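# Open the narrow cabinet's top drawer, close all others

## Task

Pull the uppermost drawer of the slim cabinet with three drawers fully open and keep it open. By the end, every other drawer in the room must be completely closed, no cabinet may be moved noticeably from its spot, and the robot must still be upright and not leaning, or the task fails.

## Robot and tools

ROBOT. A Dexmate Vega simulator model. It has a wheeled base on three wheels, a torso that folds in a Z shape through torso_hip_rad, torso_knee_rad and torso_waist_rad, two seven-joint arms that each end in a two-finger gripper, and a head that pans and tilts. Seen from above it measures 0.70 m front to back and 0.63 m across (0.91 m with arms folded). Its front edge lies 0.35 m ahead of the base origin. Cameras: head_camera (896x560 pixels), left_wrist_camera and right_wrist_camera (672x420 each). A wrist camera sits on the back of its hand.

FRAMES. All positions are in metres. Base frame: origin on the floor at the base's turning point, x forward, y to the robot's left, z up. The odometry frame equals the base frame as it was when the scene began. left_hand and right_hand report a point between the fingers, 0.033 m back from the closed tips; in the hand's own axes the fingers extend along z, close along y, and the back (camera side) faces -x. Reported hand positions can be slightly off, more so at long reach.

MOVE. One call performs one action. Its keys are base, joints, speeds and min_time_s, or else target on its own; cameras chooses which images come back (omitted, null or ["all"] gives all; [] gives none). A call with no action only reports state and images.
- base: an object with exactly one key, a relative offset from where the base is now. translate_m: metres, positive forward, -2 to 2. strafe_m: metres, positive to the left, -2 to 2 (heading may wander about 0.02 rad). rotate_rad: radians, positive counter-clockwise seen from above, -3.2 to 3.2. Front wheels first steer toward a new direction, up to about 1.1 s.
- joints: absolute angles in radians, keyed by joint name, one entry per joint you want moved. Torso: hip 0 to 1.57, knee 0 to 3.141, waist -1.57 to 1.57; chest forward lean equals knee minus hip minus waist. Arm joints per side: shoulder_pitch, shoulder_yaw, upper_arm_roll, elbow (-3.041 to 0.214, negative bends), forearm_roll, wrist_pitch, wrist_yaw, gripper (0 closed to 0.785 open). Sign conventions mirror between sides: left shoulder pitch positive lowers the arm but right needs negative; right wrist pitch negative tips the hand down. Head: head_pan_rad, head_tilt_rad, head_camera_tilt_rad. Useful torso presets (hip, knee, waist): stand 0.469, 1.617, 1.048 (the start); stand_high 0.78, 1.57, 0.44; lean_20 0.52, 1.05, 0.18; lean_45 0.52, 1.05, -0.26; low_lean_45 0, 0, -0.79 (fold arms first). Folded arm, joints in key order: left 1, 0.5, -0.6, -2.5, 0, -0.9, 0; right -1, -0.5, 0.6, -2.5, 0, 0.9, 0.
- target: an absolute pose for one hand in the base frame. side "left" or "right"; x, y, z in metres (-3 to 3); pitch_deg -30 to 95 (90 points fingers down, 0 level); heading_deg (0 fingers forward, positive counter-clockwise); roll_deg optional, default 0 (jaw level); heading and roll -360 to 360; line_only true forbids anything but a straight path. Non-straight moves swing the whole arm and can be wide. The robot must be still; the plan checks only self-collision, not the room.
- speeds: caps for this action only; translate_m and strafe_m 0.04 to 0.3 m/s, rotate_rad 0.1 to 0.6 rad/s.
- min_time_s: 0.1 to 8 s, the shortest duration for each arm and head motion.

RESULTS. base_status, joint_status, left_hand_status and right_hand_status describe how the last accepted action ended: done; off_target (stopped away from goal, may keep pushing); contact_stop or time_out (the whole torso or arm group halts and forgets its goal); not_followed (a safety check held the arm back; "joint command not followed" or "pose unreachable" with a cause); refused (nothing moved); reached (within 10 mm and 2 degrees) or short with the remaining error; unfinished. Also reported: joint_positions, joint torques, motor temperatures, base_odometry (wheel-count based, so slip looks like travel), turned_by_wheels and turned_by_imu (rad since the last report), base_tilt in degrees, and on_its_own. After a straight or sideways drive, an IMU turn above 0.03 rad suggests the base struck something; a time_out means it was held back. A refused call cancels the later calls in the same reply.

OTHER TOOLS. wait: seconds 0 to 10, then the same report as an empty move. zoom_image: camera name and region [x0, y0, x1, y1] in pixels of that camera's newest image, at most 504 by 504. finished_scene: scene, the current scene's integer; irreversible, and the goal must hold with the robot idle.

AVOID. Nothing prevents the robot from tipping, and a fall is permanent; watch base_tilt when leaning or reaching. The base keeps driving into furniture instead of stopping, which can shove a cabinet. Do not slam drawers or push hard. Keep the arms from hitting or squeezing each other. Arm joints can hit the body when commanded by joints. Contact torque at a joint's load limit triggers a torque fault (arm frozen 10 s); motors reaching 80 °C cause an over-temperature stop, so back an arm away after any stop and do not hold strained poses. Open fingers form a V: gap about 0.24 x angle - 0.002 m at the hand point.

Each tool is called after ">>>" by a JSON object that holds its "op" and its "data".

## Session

>>> {"op": "move", "data": {"joints": {"head_pan_rad": 1.2, "head_camera_tilt_rad": 0.3}, "cameras": ["head_camera"]}}

>>> {"op": "move", "data": {"joints": {"head_pan_rad": 2.6, "head_camera_tilt_rad": 0.3}, "cameras": ["head_camera"]}}

>>> {"op": "move", "data": {"joints": {"head_pan_rad": 0, "head_camera_tilt_rad": 0.3}, "cameras": ["head_camera"]}}

>>> {"op": "move", "data": {"joints": {"head_pan_rad": -1.2, "head_camera_tilt_rad": 0.3}, "cameras": ["head_camera"]}}

>>> {"op": "move", "data": {"joints": {"head_pan_rad": -2.5, "head_camera_tilt_rad": 0.3}, "cameras": ["head_camera"]}}

Scene clock: 1.47 s.
Joint torques (N m): left_arm=[4.96 0.6 -0.72 -2.16 0.05 -1.71 0.19] | right_arm=[-4.82 -0.07 0.2 -2.53 -0.05 2.28 -0.16]
Motor temperatures (°C): left_arm=[31 31 31 26 40 35 41] | right_arm=[29 27 32 31 36 36 33]
move: done
base_odometry: x=+0.000 y=+0.000 heading=+0.000
turned_by_wheels: +0.000
turned_by_imu: +0.000
base_tilt: forward=+0.0 right=+0.8
base_status: not commanded
joint_positions: torso_hip_rad=+0.469 torso_knee_rad=+1.617 torso_waist_rad=+1.048 left_shoulder_pitch_rad=+2.199 left_shoulder_yaw_rad=+0.008 left_upper_arm_roll_rad=-0.009 left_elbow_rad=-1.083 left_forearm_roll_rad=+0.016 left_wrist_pitch_rad=-0.484 left_wrist_yaw_rad=+0.004 left_gripper_rad=+0.005 right_shoulder_pitch_rad=-2.209 right_shoulder_yaw_rad=+0.017 right_upper_arm_roll_rad=-0.013 right_elbow_rad=-1.119 right_forearm_roll_rad=-0.015 right_wrist_pitch_rad=+0.484 right_wrist_yaw_rad=-0.019 right_gripper_rad=+0.005 head_pan_rad=+1.200 head_tilt_rad=+0.000 head_camera_tilt_rad=+0.300
joint_status: all done
chest: x=-0.0111 y=+0.0000 z=+1.4155 quat_wxyz=(+0.999, +0.000, +0.050, +0.000) (m; base frame)
left_hand: x=+0.1862 y=+0.2374 z=+0.5952 quat_wxyz=(+0.407, +0.009, +0.913, +0.007) pitch_deg=+41.9 heading_deg=+0.4 roll_deg=+1.6 back=up (m; base frame)
right_hand: x=+0.1977 y=-0.2171 z=+0.6067 quat_wxyz=(+0.419, +0.002, +0.908, +0.001) pitch_deg=+40.4 heading_deg=+0.0 roll_deg=+0.2 back=up (m; base frame)
pictures: head_camera

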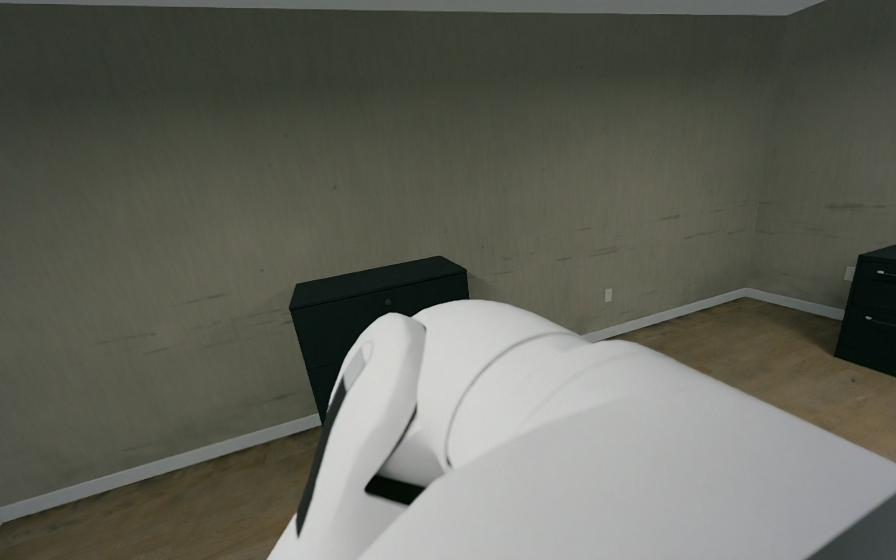

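Scene clock: 3.07 s.
Joint torques (N m): left_arm=[4.27 1.04 -0.48 -4.03 0.04 -1.39 -0.03] | right_arm=[-4.47 -0.09 -0.07 -2.25 0.14 2.19 -0.07]
move: done
base_odometry: x=+0.000 y=+0.000 heading=+0.000
turned_by_wheels: +0.000
turned_by_imu: +0.000
base_tilt: forward=+0.1 right=+0.8
base_status: not commanded
joint_positions: torso_hip_rad=+0.469 torso_knee_rad=+1.617 torso_waist_rad=+1.048 left_shoulder_pitch_rad=+2.199 left_shoulder_yaw_rad=+0.008 left_upper_arm_roll_rad=-0.009 left_elbow_rad=-1.083 left_forearm_roll_rad=+0.016 left_wrist_pitch_rad=-0.484 left_wrist_yaw_rad=+0.004 left_gripper_rad=+0.005 right_shoulder_pitch_rad=-2.209 right_shoulder_yaw_rad=+0.017 right_upper_arm_roll_rad=-0.013 right_elbow_rad=-1.119 right_forearm_roll_rad=-0.015 right_wrist_pitch_rad=+0.484 right_wrist_yaw_rad=-0.019 right_gripper_rad=+0.005 head_pan_rad=+2.600 head_tilt_rad=+0.000 head_camera_tilt_rad=+0.300
joint_status: all done
chest: x=-0.0111 y=+0.0000 z=+1.4155 quat_wxyz=(+0.999, +0.000, +0.050, +0.000) (m; base frame)
left_hand: x=+0.1862 y=+0.2374 z=+0.5952 quat_wxyz=(+0.407, +0.009, +0.913, +0.007) pitch_deg=+41.9 heading_deg=+0.4 roll_deg=+1.6 back=up (m; base frame)
right_hand: x=+0.1977 y=-0.2171 z=+0.6067 quat_wxyz=(+0.419, +0.002, +0.908, +0.001) pitch_deg=+40.4 heading_deg=+0.0 roll_deg=+0.2 back=up (m; base frame)
pictures: head_camera

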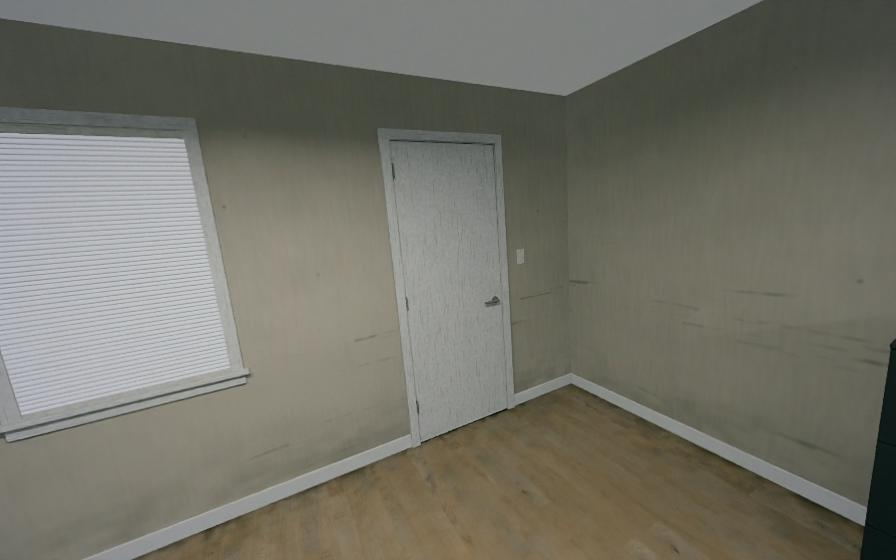

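Scene clock: 5.47 s.
Joint torques (N m): left_arm=[6.28 -0.78 -1.03 -2.4 0.36 -1.84 -0.12] | right_arm=[-3.37 -0.94 0.31 -1.41 0.07 2.51 -0.1]
move: done
base_odometry: x=+0.000 y=+0.000 heading=+0.000
turned_by_wheels: +0.000
turned_by_imu: +0.000
base_tilt: forward=+0.0 right=+0.7
base_status: not commanded
joint_positions: torso_hip_rad=+0.469 torso_knee_rad=+1.617 torso_waist_rad=+1.048 left_shoulder_pitch_rad=+2.199 left_shoulder_yaw_rad=+0.008 left_upper_arm_roll_rad=-0.009 left_elbow_rad=-1.083 left_forearm_roll_rad=+0.016 left_wrist_pitch_rad=-0.484 left_wrist_yaw_rad=+0.004 left_gripper_rad=+0.005 right_shoulder_pitch_rad=-2.209 right_shoulder_yaw_rad=+0.017 right_upper_arm_roll_rad=-0.013 right_elbow_rad=-1.119 right_forearm_roll_rad=-0.015 right_wrist_pitch_rad=+0.484 right_wrist_yaw_rad=-0.019 right_gripper_rad=+0.005 head_pan_rad=+0.000 head_tilt_rad=+0.000 head_camera_tilt_rad=+0.300
joint_status: all done
chest: x=-0.0111 y=+0.0000 z=+1.4155 quat_wxyz=(+0.999, +0.000, +0.050, +0.000) (m; base frame)
left_hand: x=+0.1862 y=+0.2374 z=+0.5952 quat_wxyz=(+0.407, +0.009, +0.913, +0.007) pitch_deg=+41.9 heading_deg=+0.4 roll_deg=+1.6 back=up (m; base frame)
right_hand: x=+0.1977 y=-0.2171 z=+0.6067 quat_wxyz=(+0.419, +0.002, +0.908, +0.001) pitch_deg=+40.4 heading_deg=+0.0 roll_deg=+0.2 back=up (m; base frame)
pictures: head_camera

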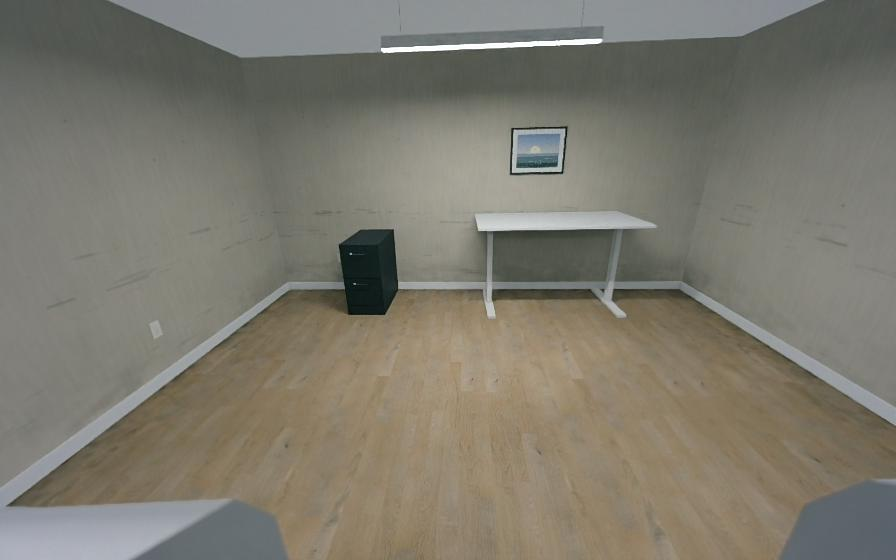

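Scene clock: 6.93 s.
Joint torques (N m): left_arm=[6.19 0.19 -0.49 -1.93 0.02 -1.79 0.14] | right_arm=[-3.76 -0.12 0.82 -2.78 0.11 3.3 -0.27]
move: done
base_odometry: x=+0.000 y=+0.000 heading=+0.000
turned_by_wheels: +0.000
turned_by_imu: +0.000
base_tilt: forward=+0.0 right=+0.7
base_status: not commanded
joint_positions: torso_hip_rad=+0.469 torso_knee_rad=+1.617 torso_waist_rad=+1.048 left_shoulder_pitch_rad=+2.199 left_shoulder_yaw_rad=+0.008 left_upper_arm_roll_rad=-0.009 left_elbow_rad=-1.083 left_forearm_roll_rad=+0.016 left_wrist_pitch_rad=-0.484 left_wrist_yaw_rad=+0.004 left_gripper_rad=+0.005 right_shoulder_pitch_rad=-2.209 right_shoulder_yaw_rad=+0.017 right_upper_arm_roll_rad=-0.013 right_elbow_rad=-1.119 right_forearm_roll_rad=-0.015 right_wrist_pitch_rad=+0.484 right_wrist_yaw_rad=-0.019 right_gripper_rad=+0.005 head_pan_rad=-1.200 head_tilt_rad=+0.000 head_camera_tilt_rad=+0.300
joint_status: all done
chest: x=-0.0111 y=+0.0000 z=+1.4155 quat_wxyz=(+0.999, +0.000, +0.050, +0.000) (m; base frame)
left_hand: x=+0.1862 y=+0.2374 z=+0.5952 quat_wxyz=(+0.407, +0.009, +0.913, +0.007) pitch_deg=+41.9 heading_deg=+0.4 roll_deg=+1.6 back=up (m; base frame)
right_hand: x=+0.1977 y=-0.2171 z=+0.6067 quat_wxyz=(+0.419, +0.002, +0.908, +0.001) pitch_deg=+40.4 heading_deg=+0.0 roll_deg=+0.2 back=up (m; base frame)
pictures: head_camera

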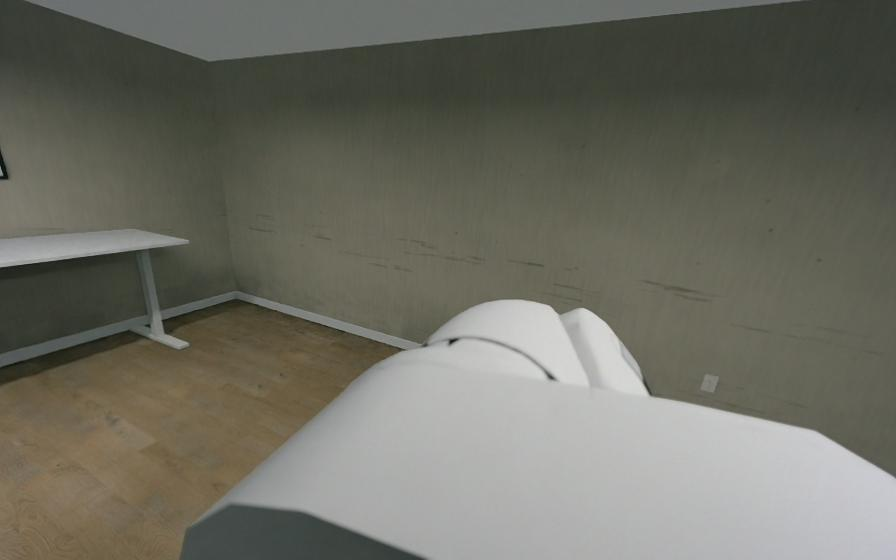

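Scene clock: 8.47 s.
Joint torques (N m): left_arm=[5.14 0.28 -1.11 -3.58 0.04 -2.69 -0.06] | right_arm=[-5.43 -0.62 0.1 -2.76 0.15 3.04 0.01]
move: done
base_odometry: x=+0.000 y=+0.000 heading=+0.000
turned_by_wheels: +0.000
turned_by_imu: +0.000
base_tilt: forward=+0.0 right=+0.7
base_status: not commanded
joint_positions: torso_hip_rad=+0.469 torso_knee_rad=+1.617 torso_waist_rad=+1.048 left_shoulder_pitch_rad=+2.199 left_shoulder_yaw_rad=+0.008 left_upper_arm_roll_rad=-0.009 left_elbow_rad=-1.083 left_forearm_roll_rad=+0.016 left_wrist_pitch_rad=-0.484 left_wrist_yaw_rad=+0.004 left_gripper_rad=+0.005 right_shoulder_pitch_rad=-2.209 right_shoulder_yaw_rad=+0.017 right_upper_arm_roll_rad=-0.013 right_elbow_rad=-1.119 right_forearm_roll_rad=-0.015 right_wrist_pitch_rad=+0.484 right_wrist_yaw_rad=-0.019 right_gripper_rad=+0.005 head_pan_rad=-2.500 head_tilt_rad=+0.000 head_camera_tilt_rad=+0.300
joint_status: all done
chest: x=-0.0111 y=+0.0000 z=+1.4155 quat_wxyz=(+0.999, +0.000, +0.050, +0.000) (m; base frame)
left_hand: x=+0.1862 y=+0.2374 z=+0.5952 quat_wxyz=(+0.407, +0.009, +0.913, +0.007) pitch_deg=+41.9 heading_deg=+0.4 roll_deg=+1.6 back=up (m; base frame)
right_hand: x=+0.1977 y=-0.2171 z=+0.6067 quat_wxyz=(+0.419, +0.002, +0.908, +0.001) pitch_deg=+40.4 heading_deg=+0.0 roll_deg=+0.2 back=up (m; base frame)
pictures: head_camera

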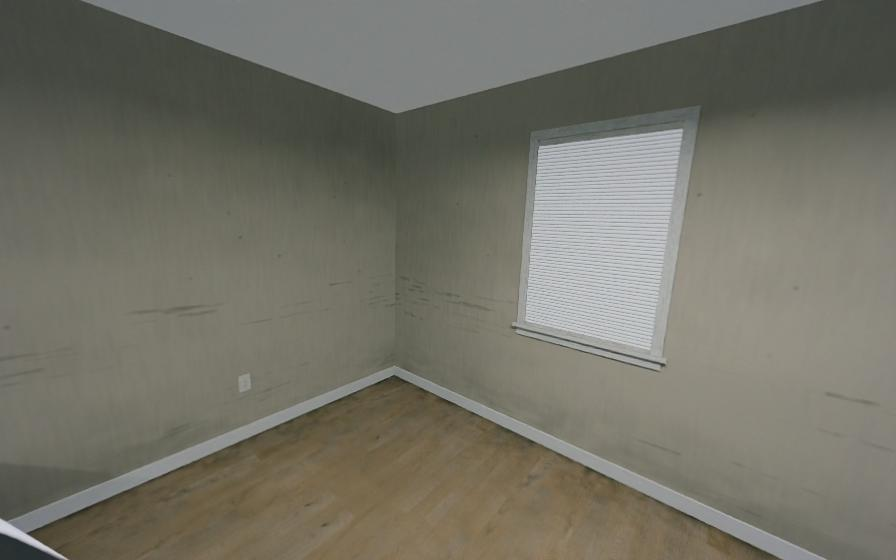

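>>> {"op": "move", "data": {"base": {"rotate_rad": -1.645}, "joints": {"torso_hip_rad": 0.30, "torso_knee_rad": 0.83, "torso_waist_rad": -0.26, "head_pan_rad": 0, "head_camera_tilt_rad": -0.3, "left_shoulder_pitch_rad": 0.79, "left_shoulder_yaw_rad": 0.926, "left_upper_arm_roll_rad": 0.745, "left_elbow_rad": -2.18, "left_forearm_roll_rad": 0.808, "left_wrist_pitch_rad": 0.913, "left_wrist_yaw_rad": -0.696, "left_gripper_rad": 0.14, "right_shoulder_pitch_rad": -1.0, "right_elbow_rad": -1.6, "right_wrist_pitch_rad": 0.0}, "cameras": ["head_camera", "left_wrist_camera", "right_wrist_camera"]}}

Scene clock: 15.77 s.
Joint torques (N m): left_arm=[-18.36 5.57 -5.76 -7.02 2.22 0.39 0.32] | right_arm=[23.49 -1.36 0.57 -9.81 0.25 2.7 -0.09]
move: done
base_odometry: x=+0.002 y=+0.001 heading=-1.650
turned_by_wheels: -1.650
turned_by_imu: -1.641
base_tilt: forward=+0.1 right=+0.7
base_status: done
joint_positions: torso_hip_rad=+0.300 torso_knee_rad=+0.830 torso_waist_rad=-0.260 left_shoulder_pitch_rad=+0.793 left_shoulder_yaw_rad=+0.924 left_upper_arm_roll_rad=+0.743 left_elbow_rad=-2.178 left_forearm_roll_rad=+0.806 left_wrist_pitch_rad=+0.910 left_wrist_yaw_rad=-0.695 left_gripper_rad=+0.140 right_shoulder_pitch_rad=-1.001 right_shoulder_yaw_rad=+0.017 right_upper_arm_roll_rad=-0.013 right_elbow_rad=-1.599 right_forearm_roll_rad=-0.015 right_wrist_pitch_rad=+0.000 right_wrist_yaw_rad=-0.019 right_gripper_rad=+0.005 head_pan_rad=+0.000 head_tilt_rad=+0.000 head_camera_tilt_rad=-0.300
joint_status: all done
chest: x=+0.0919 y=+0.0000 z=+1.1438 quat_wxyz=(+0.923, +0.000, +0.385, +0.000) (m; base frame)
left_hand: x=+0.6012 y=+0.2294 z=+0.5657 quat_wxyz=(+0.242, +0.664, +0.665, +0.241) pitch_deg=+50.0 heading_deg=-0.2 roll_deg=+89.8 (m; base frame)
right_hand: x=+0.7443 y=-0.2215 z=+0.6516 quat_wxyz=(+0.636, +0.003, +0.771, -0.002) pitch_deg=+11.0 heading_deg=-0.4 roll_deg=+0.1 back=up (m; base frame)
pictures: head_camera, left_wrist_camera, right_wrist_camera

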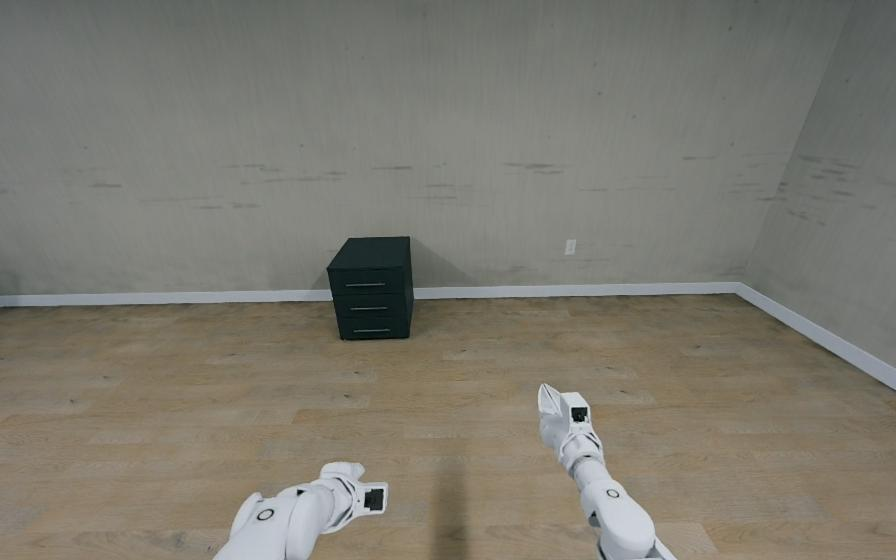

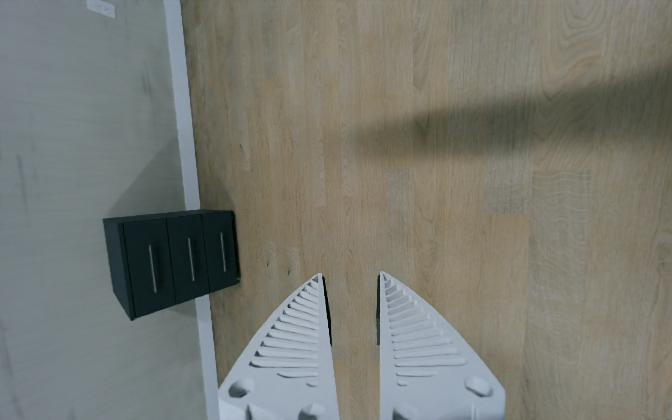

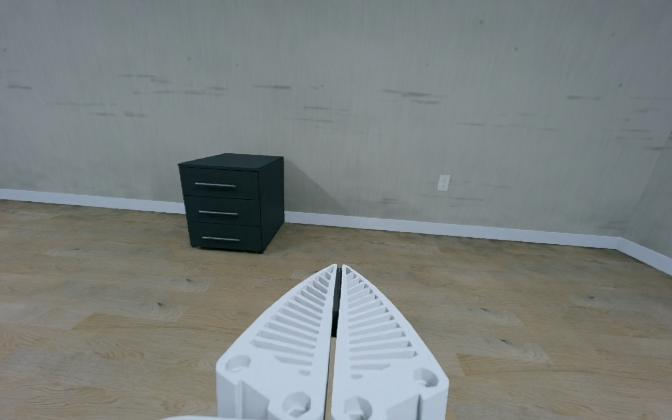

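>>> {"op": "zoom_image", "data": {"camera": "head_camera", "region": [315, 225, 425, 350]}}

Scaled by 4.032 from the camera's 896x560 image, which has a finer 960x600 frame.

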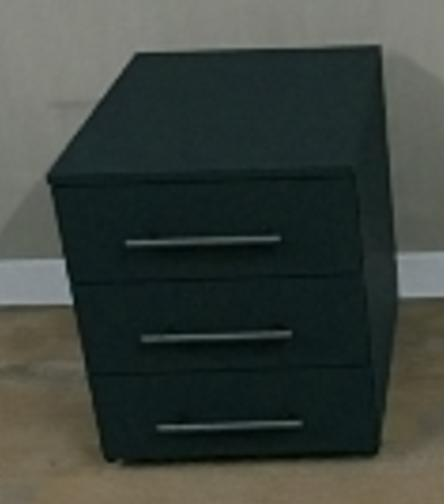

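>>> {"op": "move", "data": {"base": {"rotate_rad": 0.028}, "cameras": []}}

>>> {"op": "move", "data": {"base": {"strafe_m": 0.21}, "cameras": []}}

>>> {"op": "move", "data": {"base": {"translate_m": 0.75}, "joints": {"head_camera_tilt_rad": -0.1}, "cameras": ["head_camera", "left_wrist_camera"]}}

Scene clock: 18.67 s.
Joint torques (N m): left_arm=[-16.76 6.92 -6.35 -6.91 2.24 0.02 0.87] | right_arm=[22.56 -0.88 0.17 -8.86 0.19 2.9 0.04]
move: done
base_odometry: x=+0.002 y=+0.001 heading=-1.622
turned_by_wheels: +0.028
turned_by_imu: +0.028
base_tilt: forward=+0.0 right=+0.8
base_status: done
joint_positions: torso_hip_rad=+0.300 torso_knee_rad=+0.830 torso_waist_rad=-0.260 left_shoulder_pitch_rad=+0.790 left_shoulder_yaw_rad=+0.926 left_upper_arm_roll_rad=+0.745 left_elbow_rad=-2.180 left_forearm_roll_rad=+0.808 left_wrist_pitch_rad=+0.913 left_wrist_yaw_rad=-0.696 left_gripper_rad=+0.140 right_shoulder_pitch_rad=-1.000 right_shoulder_yaw_rad=+0.017 right_upper_arm_roll_rad=-0.013 right_elbow_rad=-1.600 right_forearm_roll_rad=-0.015 right_wrist_pitch_rad=+0.000 right_wrist_yaw_rad=-0.019 right_gripper_rad=+0.005 head_pan_rad=+0.000 head_tilt_rad=+0.000 head_camera_tilt_rad=-0.300
joint_status: not commanded
chest: x=+0.0919 y=+0.0000 z=+1.1438 quat_wxyz=(+0.923, +0.000, +0.385, +0.000) (m; base frame)
left_hand: x=+0.6020 y=+0.2299 z=+0.5671 quat_wxyz=(+0.243, +0.664, +0.664, +0.242) pitch_deg=+49.9 heading_deg=+0.0 roll_deg=+90.0 (m; base frame)
right_hand: x=+0.7446 y=-0.2215 z=+0.6521 quat_wxyz=(+0.637, +0.003, +0.771, -0.002) pitch_deg=+10.9 heading_deg=-0.4 roll_deg=+0.1 back=up (m; base frame)
pictures: none
No camera images: "cameras" was empty.

Scene clock: 21.53 s.
Joint torques (N m): left_arm=[-18.75 5.73 -6.23 -5.17 2.07 -0.34 0.69] | right_arm=[23.61 -0.06 0.41 -8.69 0.11 2.22 -0.18]
move: done
base_odometry: x=+0.211 y=-0.009 heading=-1.616
turned_by_wheels: +0.006
turned_by_imu: +0.003
base_tilt: forward=+0.1 right=+0.8
base_status: done
joint_positions: torso_hip_rad=+0.300 torso_knee_rad=+0.830 torso_waist_rad=-0.260 left_shoulder_pitch_rad=+0.790 left_shoulder_yaw_rad=+0.926 left_upper_arm_roll_rad=+0.745 left_elbow_rad=-2.180 left_forearm_roll_rad=+0.808 left_wrist_pitch_rad=+0.913 left_wrist_yaw_rad=-0.696 left_gripper_rad=+0.140 right_shoulder_pitch_rad=-1.000 right_shoulder_yaw_rad=+0.017 right_upper_arm_roll_rad=-0.013 right_elbow_rad=-1.600 right_forearm_roll_rad=-0.015 right_wrist_pitch_rad=+0.000 right_wrist_yaw_rad=-0.019 right_gripper_rad=+0.005 head_pan_rad=+0.000 head_tilt_rad=+0.000 head_camera_tilt_rad=-0.300
joint_status: not commanded
chest: x=+0.0919 y=+0.0000 z=+1.1438 quat_wxyz=(+0.923, +0.000, +0.385, +0.000) (m; base frame)
left_hand: x=+0.6020 y=+0.2299 z=+0.5671 quat_wxyz=(+0.243, +0.664, +0.664, +0.242) pitch_deg=+49.9 heading_deg=+0.0 roll_deg=+90.0 (m; base frame)
right_hand: x=+0.7446 y=-0.2215 z=+0.6521 quat_wxyz=(+0.637, +0.003, +0.771, -0.002) pitch_deg=+10.9 heading_deg=-0.4 roll_deg=+0.1 back=up (m; base frame)
pictures: none
No camera images: "cameras" was empty.

Scene clock: 26.20 s.
Joint torques (N m): left_arm=[-16.77 5.98 -6.56 -5.41 2.27 -0.22 0.75] | right_arm=[21.1 -0.2 0.56 -8.89 0.14 2.83 -0.08]
move: done
base_odometry: x=+0.177 y=-0.758 heading=-1.617
turned_by_wheels: -0.001
turned_by_imu: -0.002
base_tilt: forward=+0.0 right=+0.8
base_status: done
joint_positions: torso_hip_rad=+0.300 torso_knee_rad=+0.830 torso_waist_rad=-0.260 left_shoulder_pitch_rad=+0.790 left_shoulder_yaw_rad=+0.926 left_upper_arm_roll_rad=+0.745 left_elbow_rad=-2.180 left_forearm_roll_rad=+0.808 left_wrist_pitch_rad=+0.913 left_wrist_yaw_rad=-0.696 left_gripper_rad=+0.140 right_shoulder_pitch_rad=-1.000 right_shoulder_yaw_rad=+0.017 right_upper_arm_roll_rad=-0.013 right_elbow_rad=-1.600 right_forearm_roll_rad=-0.015 right_wrist_pitch_rad=+0.000 right_wrist_yaw_rad=-0.019 right_gripper_rad=+0.005 head_pan_rad=+0.000 head_tilt_rad=+0.000 head_camera_tilt_rad=-0.100
joint_status: all done
chest: x=+0.0920 y=+0.0000 z=+1.1438 quat_wxyz=(+0.923, +0.000, +0.385, +0.000) (m; base frame)
left_hand: x=+0.6020 y=+0.2299 z=+0.5671 quat_wxyz=(+0.243, +0.664, +0.664, +0.242) pitch_deg=+49.9 heading_deg=+0.0 roll_deg=+90.0 (m; base frame)
right_hand: x=+0.7447 y=-0.2215 z=+0.6520 quat_wxyz=(+0.637, +0.003, +0.771, -0.002) pitch_deg=+10.9 heading_deg=-0.4 roll_deg=+0.1 back=up (m; base frame)
pictures: head_camera, left_wrist_camera

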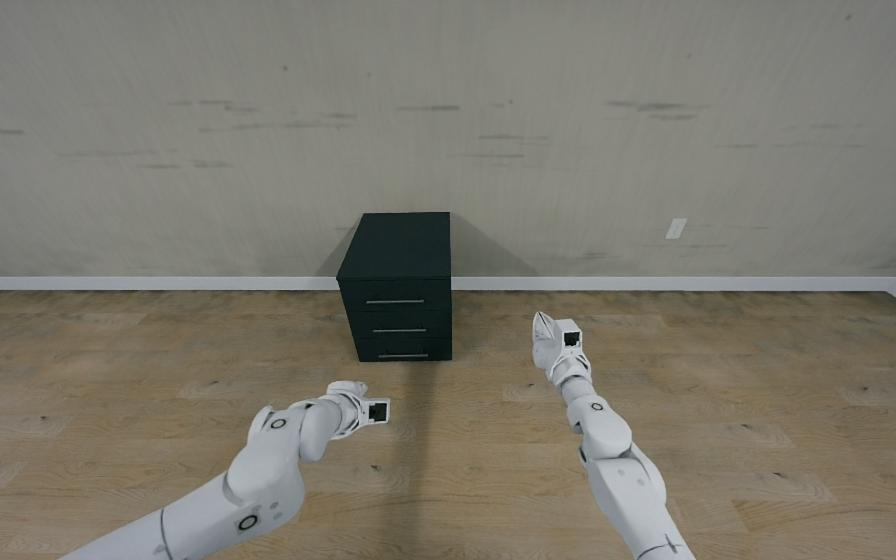

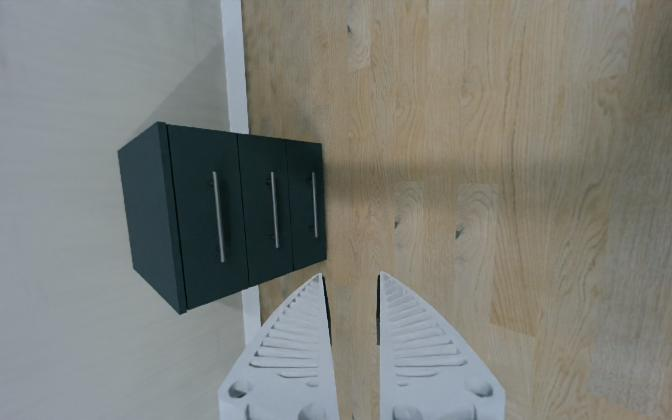

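>>> {"op": "zoom_image", "data": {"camera": "head_camera", "region": [325, 200, 465, 370]}}

>>> {"op": "zoom_image", "data": {"camera": "left_wrist_camera", "region": [110, 100, 360, 330]}}

Scaled by 2.965 from the camera's 896x560 image, which has a finer 960x600 frame.

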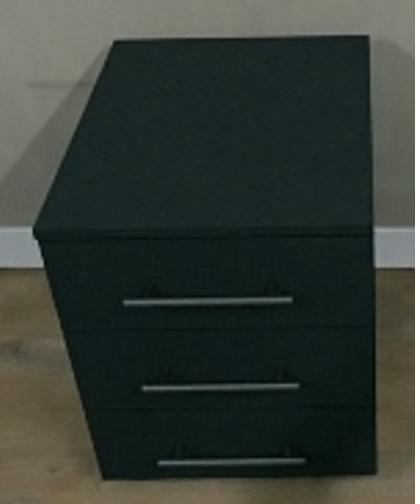

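Scaled by 2.016 from the camera's 672x420 image, which has a finer 960x600 frame.

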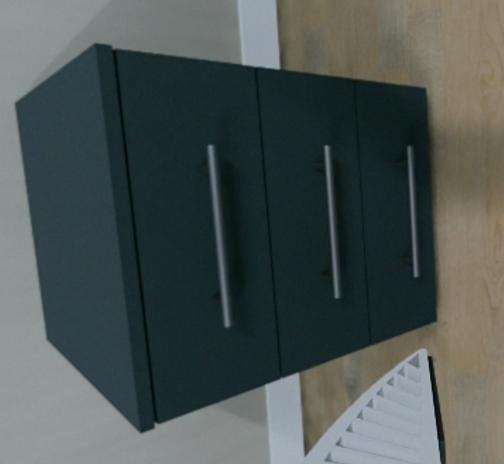

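>>> {"op": "move", "data": {"base": {"translate_m": 0.43}, "joints": {"left_shoulder_pitch_rad": 0.723, "left_shoulder_yaw_rad": 0.752, "left_upper_arm_roll_rad": 0.811, "left_elbow_rad": -1.832, "left_forearm_roll_rad": 0.766, "left_wrist_pitch_rad": 0.759, "left_wrist_yaw_rad": -0.52}, "cameras": ["head_camera", "left_wrist_camera"]}}

>>> {"op": "zoom_image", "data": {"camera": "left_wrist_camera", "region": [200, 80, 500, 380]}}

Scene clock: 30.27 s.
Joint torques (N m): left_arm=[-19.18 0.3 -6.21 -4.43 1.33 -0.88 1.08] | right_arm=[21.01 1.21 0.01 -9 0.09 2.74 -0.1]
move: done
base_odometry: x=+0.158 y=-1.188 heading=-1.617
turned_by_wheels: -0.001
turned_by_imu: -0.001
base_tilt: forward=+0.0 right=+0.8
base_status: done
joint_positions: torso_hip_rad=+0.300 torso_knee_rad=+0.830 torso_waist_rad=-0.260 left_shoulder_pitch_rad=+0.724 left_shoulder_yaw_rad=+0.753 left_upper_arm_roll_rad=+0.810 left_elbow_rad=-1.834 left_forearm_roll_rad=+0.766 left_wrist_pitch_rad=+0.760 left_wrist_yaw_rad=-0.521 left_gripper_rad=+0.140 right_shoulder_pitch_rad=-1.000 right_shoulder_yaw_rad=+0.017 right_upper_arm_roll_rad=-0.013 right_elbow_rad=-1.600 right_forearm_roll_rad=-0.015 right_wrist_pitch_rad=+0.000 right_wrist_yaw_rad=-0.019 right_gripper_rad=+0.005 head_pan_rad=+0.000 head_tilt_rad=+0.000 head_camera_tilt_rad=-0.100
joint_status: all done
chest: x=+0.0920 y=+0.0000 z=+1.1438 quat_wxyz=(+0.923, +0.000, +0.385, +0.000) (m; base frame)
left_hand: x=+0.6271 y=+0.2229 z=+0.4863 quat_wxyz=(+0.241, +0.664, +0.665, +0.242) pitch_deg=+50.0 heading_deg=+0.1 roll_deg=-89.9 (m; base frame)
right_hand: x=+0.7447 y=-0.2215 z=+0.6520 quat_wxyz=(+0.637, +0.003, +0.771, -0.002) pitch_deg=+10.9 heading_deg=-0.4 roll_deg=+0.1 back=up (m; base frame)
pictures: head_camera, left_wrist_camera

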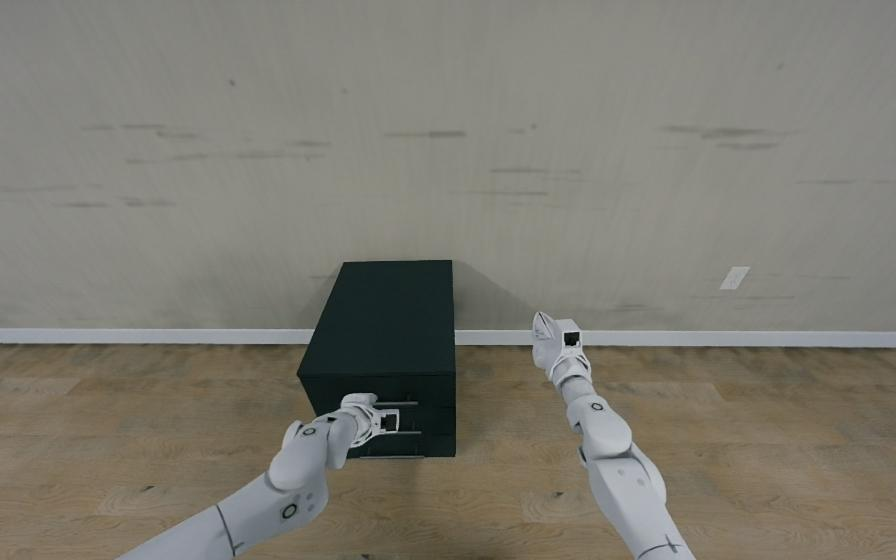

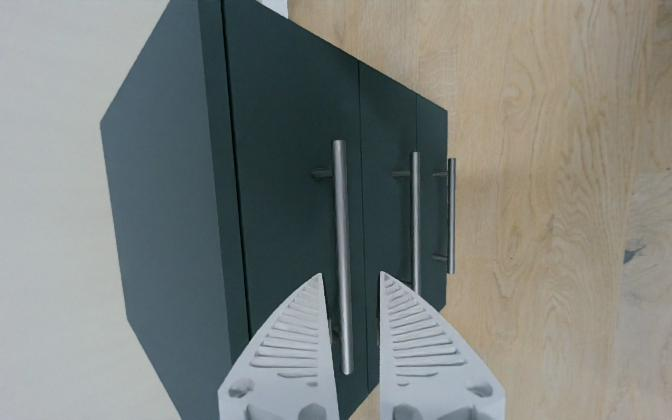

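Scaled by 1.680 from the camera's 672x420 image, which has a finer 960x600 frame.

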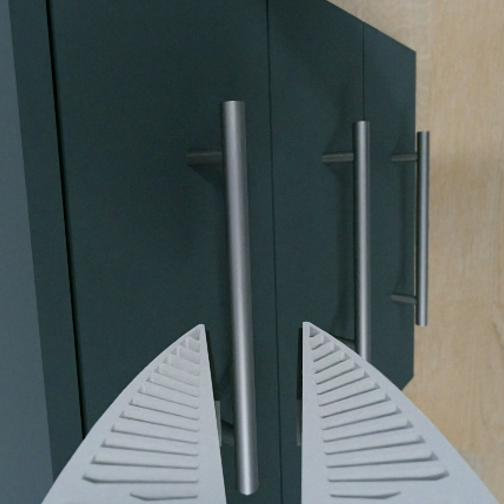

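>>> {"op": "move", "data": {"target": {"side": "left", "x": 0.673, "y": 0.228, "z": 0.4402, "pitch_deg": 50, "heading_deg": 0, "roll_deg": -90, "line_only": true}, "cameras": ["left_wrist_camera"]}}

>>> {"op": "zoom_image", "data": {"camera": "left_wrist_camera", "region": [200, 80, 500, 380]}}

Scene clock: 33.80 s.
Joint torques (N m): left_arm=[-24.05 0.72 -6.33 -4.71 1.58 -0.13 1.52] | right_arm=[21.68 -0.66 0.36 -8.48 0.14 2.35 0]
move: done
base_odometry: x=+0.158 y=-1.188 heading=-1.617
turned_by_wheels: +0.000
turned_by_imu: +0.000
base_tilt: forward=+0.1 right=+0.8
base_status: not commanded
joint_positions: torso_hip_rad=+0.300 torso_knee_rad=+0.830 torso_waist_rad=-0.260 left_shoulder_pitch_rad=+0.595 left_shoulder_yaw_rad=+0.618 left_upper_arm_roll_rad=+0.842 left_elbow_rad=-1.488 left_forearm_roll_rad=+0.713 left_wrist_pitch_rad=+0.593 left_wrist_yaw_rad=-0.415 left_gripper_rad=+0.140 right_shoulder_pitch_rad=-1.000 right_shoulder_yaw_rad=+0.017 right_upper_arm_roll_rad=-0.013 right_elbow_rad=-1.600 right_forearm_roll_rad=-0.015 right_wrist_pitch_rad=+0.000 right_wrist_yaw_rad=-0.019 right_gripper_rad=+0.005 head_pan_rad=+0.000 head_tilt_rad=+0.000 head_camera_tilt_rad=-0.100
joint_status: not commanded
chest: x=+0.0920 y=+0.0000 z=+1.1438 quat_wxyz=(+0.923, +0.000, +0.385, +0.000) (m; base frame)
left_hand: x=+0.6722 y=+0.2281 z=+0.4404 quat_wxyz=(+0.242, +0.665, +0.665, +0.242) pitch_deg=+50.0 heading_deg=+0.0 roll_deg=-90.0 (m; base frame)
left_hand_status: reached (straight line, planned for 1.4 s): 1 mm and 0.0 deg off.
right_hand: x=+0.7447 y=-0.2215 z=+0.6520 quat_wxyz=(+0.637, +0.003, +0.771, -0.002) pitch_deg=+10.9 heading_deg=-0.4 roll_deg=+0.1 back=up (m; base frame)
pictures: left_wrist_camera

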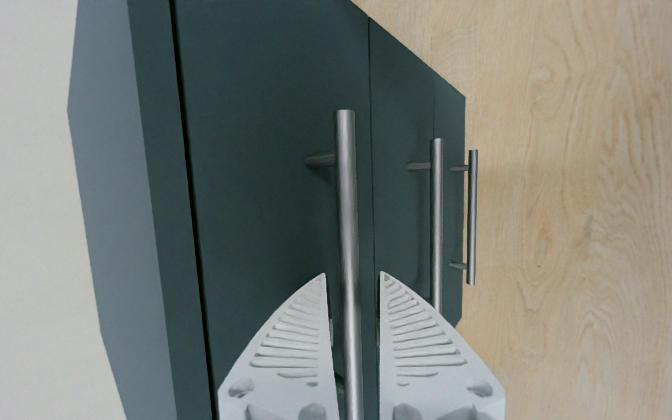

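Scaled by 1.680 from the camera's 672x420 image, which has a finer 960x600 frame.

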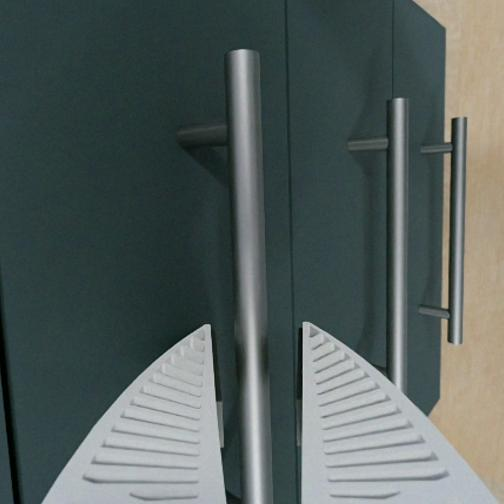

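>>> {"op": "move", "data": {"joints": {"left_gripper_rad": 0.0}, "cameras": []}}

>>> {"op": "move", "data": {"base": {"translate_m": -0.3}, "speeds": {"translate_m": 0.1}, "cameras": ["head_camera", "left_wrist_camera"]}}

Scene clock: 34.73 s.
Joint torques (N m): left_arm=[-22.58 0.2 -4.76 -5.19 1.1 -0.29 1.15] | right_arm=[21.8 -1.51 0.77 -9.74 0.01 2.81 -0.09]
move: done
base_odometry: x=+0.158 y=-1.188 heading=-1.617
turned_by_wheels: +0.000
turned_by_imu: +0.000
base_tilt: forward=+0.1 right=+0.8
base_status: not commanded
joint_positions: torso_hip_rad=+0.300 torso_knee_rad=+0.830 torso_waist_rad=-0.260 left_shoulder_pitch_rad=+0.594 left_shoulder_yaw_rad=+0.616 left_upper_arm_roll_rad=+0.842 left_elbow_rad=-1.485 left_forearm_roll_rad=+0.713 left_wrist_pitch_rad=+0.591 left_wrist_yaw_rad=-0.414 left_gripper_rad=+0.000 right_shoulder_pitch_rad=-1.000 right_shoulder_yaw_rad=+0.017 right_upper_arm_roll_rad=-0.013 right_elbow_rad=-1.600 right_forearm_roll_rad=-0.015 right_wrist_pitch_rad=+0.000 right_wrist_yaw_rad=-0.019 right_gripper_rad=+0.005 head_pan_rad=+0.000 head_tilt_rad=+0.000 head_camera_tilt_rad=-0.100
joint_status: all done
chest: x=+0.0920 y=+0.0000 z=+1.1438 quat_wxyz=(+0.923, +0.000, +0.385, +0.000) (m; base frame)
left_hand: x=+0.6728 y=+0.2282 z=+0.4401 quat_wxyz=(+0.242, +0.664, +0.665, +0.242) pitch_deg=+50.0 heading_deg=+0.0 roll_deg=-90.0 (m; base frame)
right_hand: x=+0.7447 y=-0.2215 z=+0.6520 quat_wxyz=(+0.637, +0.003, +0.771, -0.002) pitch_deg=+10.9 heading_deg=-0.4 roll_deg=+0.1 back=up (m; base frame)
pictures: none
No camera images: "cameras" was empty.

Scene clock: 38.67 s.
Joint torques (N m): left_arm=[-20.74 -0.21 -4.96 -5.39 0.53 -1.77 0.75] | right_arm=[22.27 -1.6 0.6 -9.14 0.03 3.49 -0.11]
move: done
base_odometry: x=+0.171 y=-0.888 heading=-1.618
turned_by_wheels: -0.001
turned_by_imu: +0.000
base_tilt: forward=+0.1 right=+0.7
base_status: done
joint_positions: torso_hip_rad=+0.300 torso_knee_rad=+0.830 torso_waist_rad=-0.260 left_shoulder_pitch_rad=+0.594 left_shoulder_yaw_rad=+0.616 left_upper_arm_roll_rad=+0.842 left_elbow_rad=-1.484 left_forearm_roll_rad=+0.713 left_wrist_pitch_rad=+0.591 left_wrist_yaw_rad=-0.414 left_gripper_rad=+0.000 right_shoulder_pitch_rad=-1.000 right_shoulder_yaw_rad=+0.017 right_upper_arm_roll_rad=-0.013 right_elbow_rad=-1.600 right_forearm_roll_rad=-0.015 right_wrist_pitch_rad=+0.000 right_wrist_yaw_rad=-0.019 right_gripper_rad=+0.005 head_pan_rad=+0.000 head_tilt_rad=+0.000 head_camera_tilt_rad=-0.100
joint_status: not commanded
chest: x=+0.0919 y=+0.0000 z=+1.1438 quat_wxyz=(+0.923, +0.000, +0.385, +0.000) (m; base frame)
left_hand: x=+0.6729 y=+0.2285 z=+0.4401 quat_wxyz=(+0.241, +0.664, +0.665, +0.242) pitch_deg=+50.0 heading_deg=+0.1 roll_deg=-89.9 (m; base frame)
right_hand: x=+0.7446 y=-0.2215 z=+0.6521 quat_wxyz=(+0.637, +0.003, +0.771, -0.002) pitch_deg=+10.9 heading_deg=-0.4 roll_deg=+0.1 back=up (m; base frame)
pictures: head_camera, left_wrist_camera

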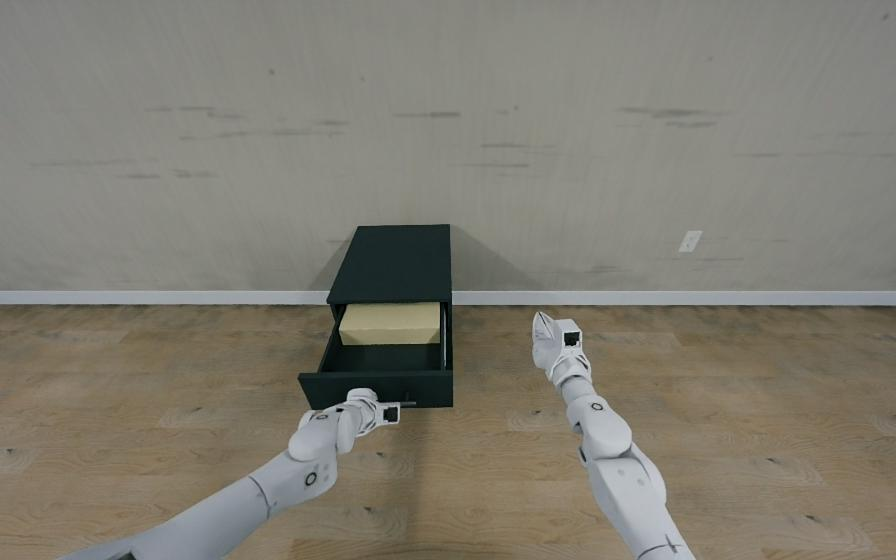

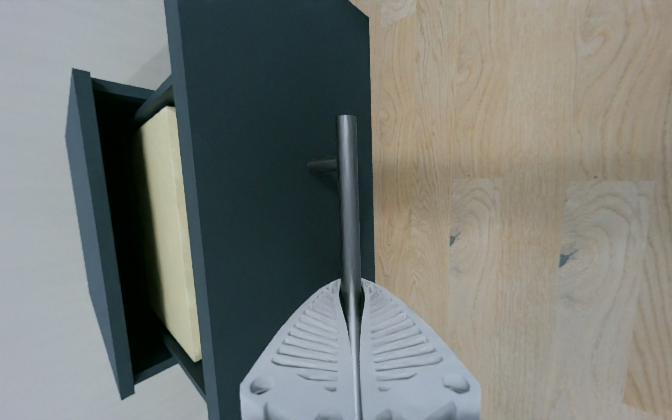

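>>> {"op": "move", "data": {"base": {"translate_m": -0.07}, "speeds": {"translate_m": 0.06}, "cameras": ["head_camera"]}}

>>> {"op": "zoom_image", "data": {"camera": "head_camera", "region": [290, 210, 540, 420]}}

>>> {"op": "move", "data": {"base": {"translate_m": -0.02}, "speeds": {"translate_m": 0.04}, "cameras": ["head_camera", "left_wrist_camera"]}}

>>> {"op": "zoom_image", "data": {"camera": "head_camera", "region": [290, 210, 540, 420]}}

Scene clock: 40.73 s.
Joint torques (N m): left_arm=[-17.74 -1.24 -4.48 -8.51 0.26 -2.51 0.34] | right_arm=[21 -0.15 0.18 -9.33 0.14 3.12 0.02]
move: done
base_odometry: x=+0.175 y=-0.818 heading=-1.619
turned_by_wheels: -0.001
turned_by_imu: -0.001
base_tilt: forward=+0.1 right=+0.7
base_status: done
joint_positions: torso_hip_rad=+0.300 torso_knee_rad=+0.830 torso_waist_rad=-0.260 left_shoulder_pitch_rad=+0.594 left_shoulder_yaw_rad=+0.616 left_upper_arm_roll_rad=+0.842 left_elbow_rad=-1.484 left_forearm_roll_rad=+0.713 left_wrist_pitch_rad=+0.591 left_wrist_yaw_rad=-0.414 left_gripper_rad=+0.000 right_shoulder_pitch_rad=-1.000 right_shoulder_yaw_rad=+0.017 right_upper_arm_roll_rad=-0.013 right_elbow_rad=-1.600 right_forearm_roll_rad=-0.015 right_wrist_pitch_rad=+0.000 right_wrist_yaw_rad=-0.019 right_gripper_rad=+0.005 head_pan_rad=+0.000 head_tilt_rad=+0.000 head_camera_tilt_rad=-0.100
joint_status: not commanded
chest: x=+0.0919 y=+0.0000 z=+1.1438 quat_wxyz=(+0.923, +0.000, +0.385, +0.000) (m; base frame)
left_hand: x=+0.6729 y=+0.2286 z=+0.4402 quat_wxyz=(+0.241, +0.664, +0.665, +0.242) pitch_deg=+50.0 heading_deg=+0.1 roll_deg=-89.9 (m; base frame)
right_hand: x=+0.7446 y=-0.2215 z=+0.6520 quat_wxyz=(+0.637, +0.003, +0.771, -0.002) pitch_deg=+10.9 heading_deg=-0.4 roll_deg=+0.1 back=up (m; base frame)
pictures: head_camera

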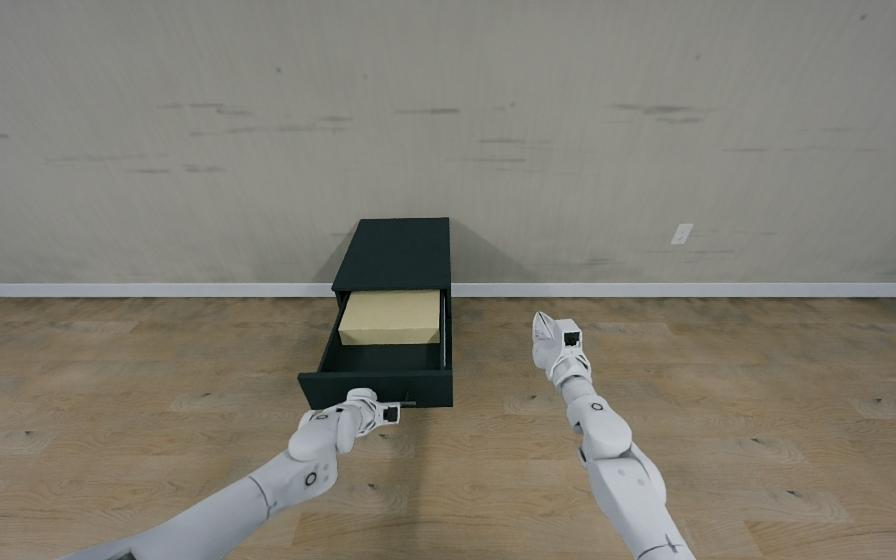

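Scaled by 2.016 from the camera's 896x560 image, which has a finer 960x600 frame.

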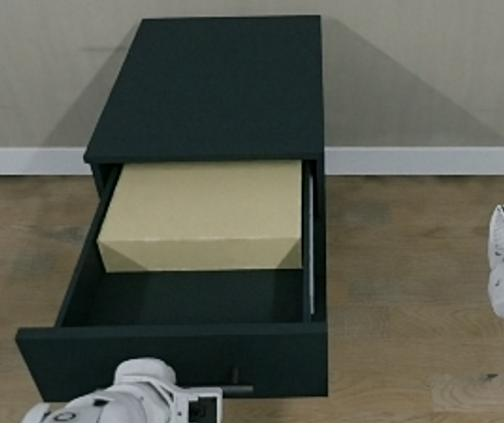

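Scene clock: 42.10 s.
Joint torques (N m): left_arm=[-2.6 -0.06 -0.96 -2.82 -2.85 -1.17 -3.17] | right_arm=[20.42 -0.38 0.15 -9.94 0.06 3.05 0]
move: done
base_odometry: x=+0.176 y=-0.798 heading=-1.620
turned_by_wheels: -0.001
turned_by_imu: -0.001
base_tilt: forward=+0.1 right=+0.8
base_status: done
joint_positions: torso_hip_rad=+0.300 torso_knee_rad=+0.830 torso_waist_rad=-0.260 left_shoulder_pitch_rad=+0.593 left_shoulder_yaw_rad=+0.616 left_upper_arm_roll_rad=+0.842 left_elbow_rad=-1.485 left_forearm_roll_rad=+0.714 left_wrist_pitch_rad=+0.591 left_wrist_yaw_rad=-0.412 left_gripper_rad=+0.000 right_shoulder_pitch_rad=-1.000 right_shoulder_yaw_rad=+0.017 right_upper_arm_roll_rad=-0.013 right_elbow_rad=-1.600 right_forearm_roll_rad=-0.015 right_wrist_pitch_rad=+0.000 right_wrist_yaw_rad=-0.019 right_gripper_rad=+0.005 head_pan_rad=+0.000 head_tilt_rad=+0.000 head_camera_tilt_rad=-0.100
joint_status: not commanded
chest: x=+0.0918 y=+0.0000 z=+1.1438 quat_wxyz=(+0.923, +0.000, +0.385, +0.000) (m; base frame)
left_hand: x=+0.6740 y=+0.2285 z=+0.4413 quat_wxyz=(+0.242, +0.664, +0.664, +0.243) pitch_deg=+49.8 heading_deg=+0.1 roll_deg=-89.9 (m; base frame)
right_hand: x=+0.7446 y=-0.2215 z=+0.6522 quat_wxyz=(+0.637, +0.003, +0.771, -0.002) pitch_deg=+10.9 heading_deg=-0.4 roll_deg=+0.1 back=up (m; base frame)
pictures: head_camera, left_wrist_camera

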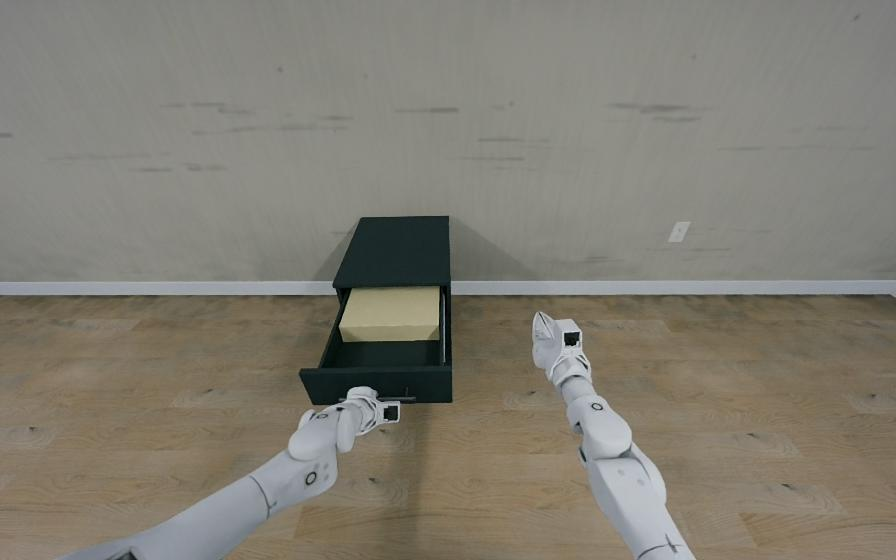

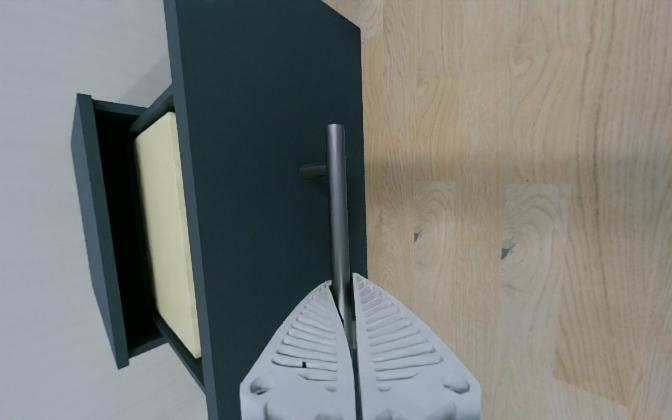

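Scaled by 2.016 from the camera's 896x560 image, which has a finer 960x600 frame.

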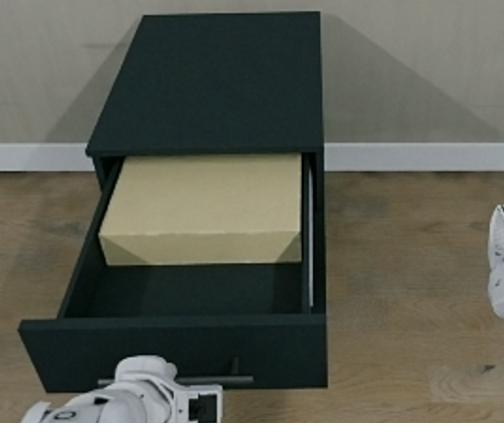

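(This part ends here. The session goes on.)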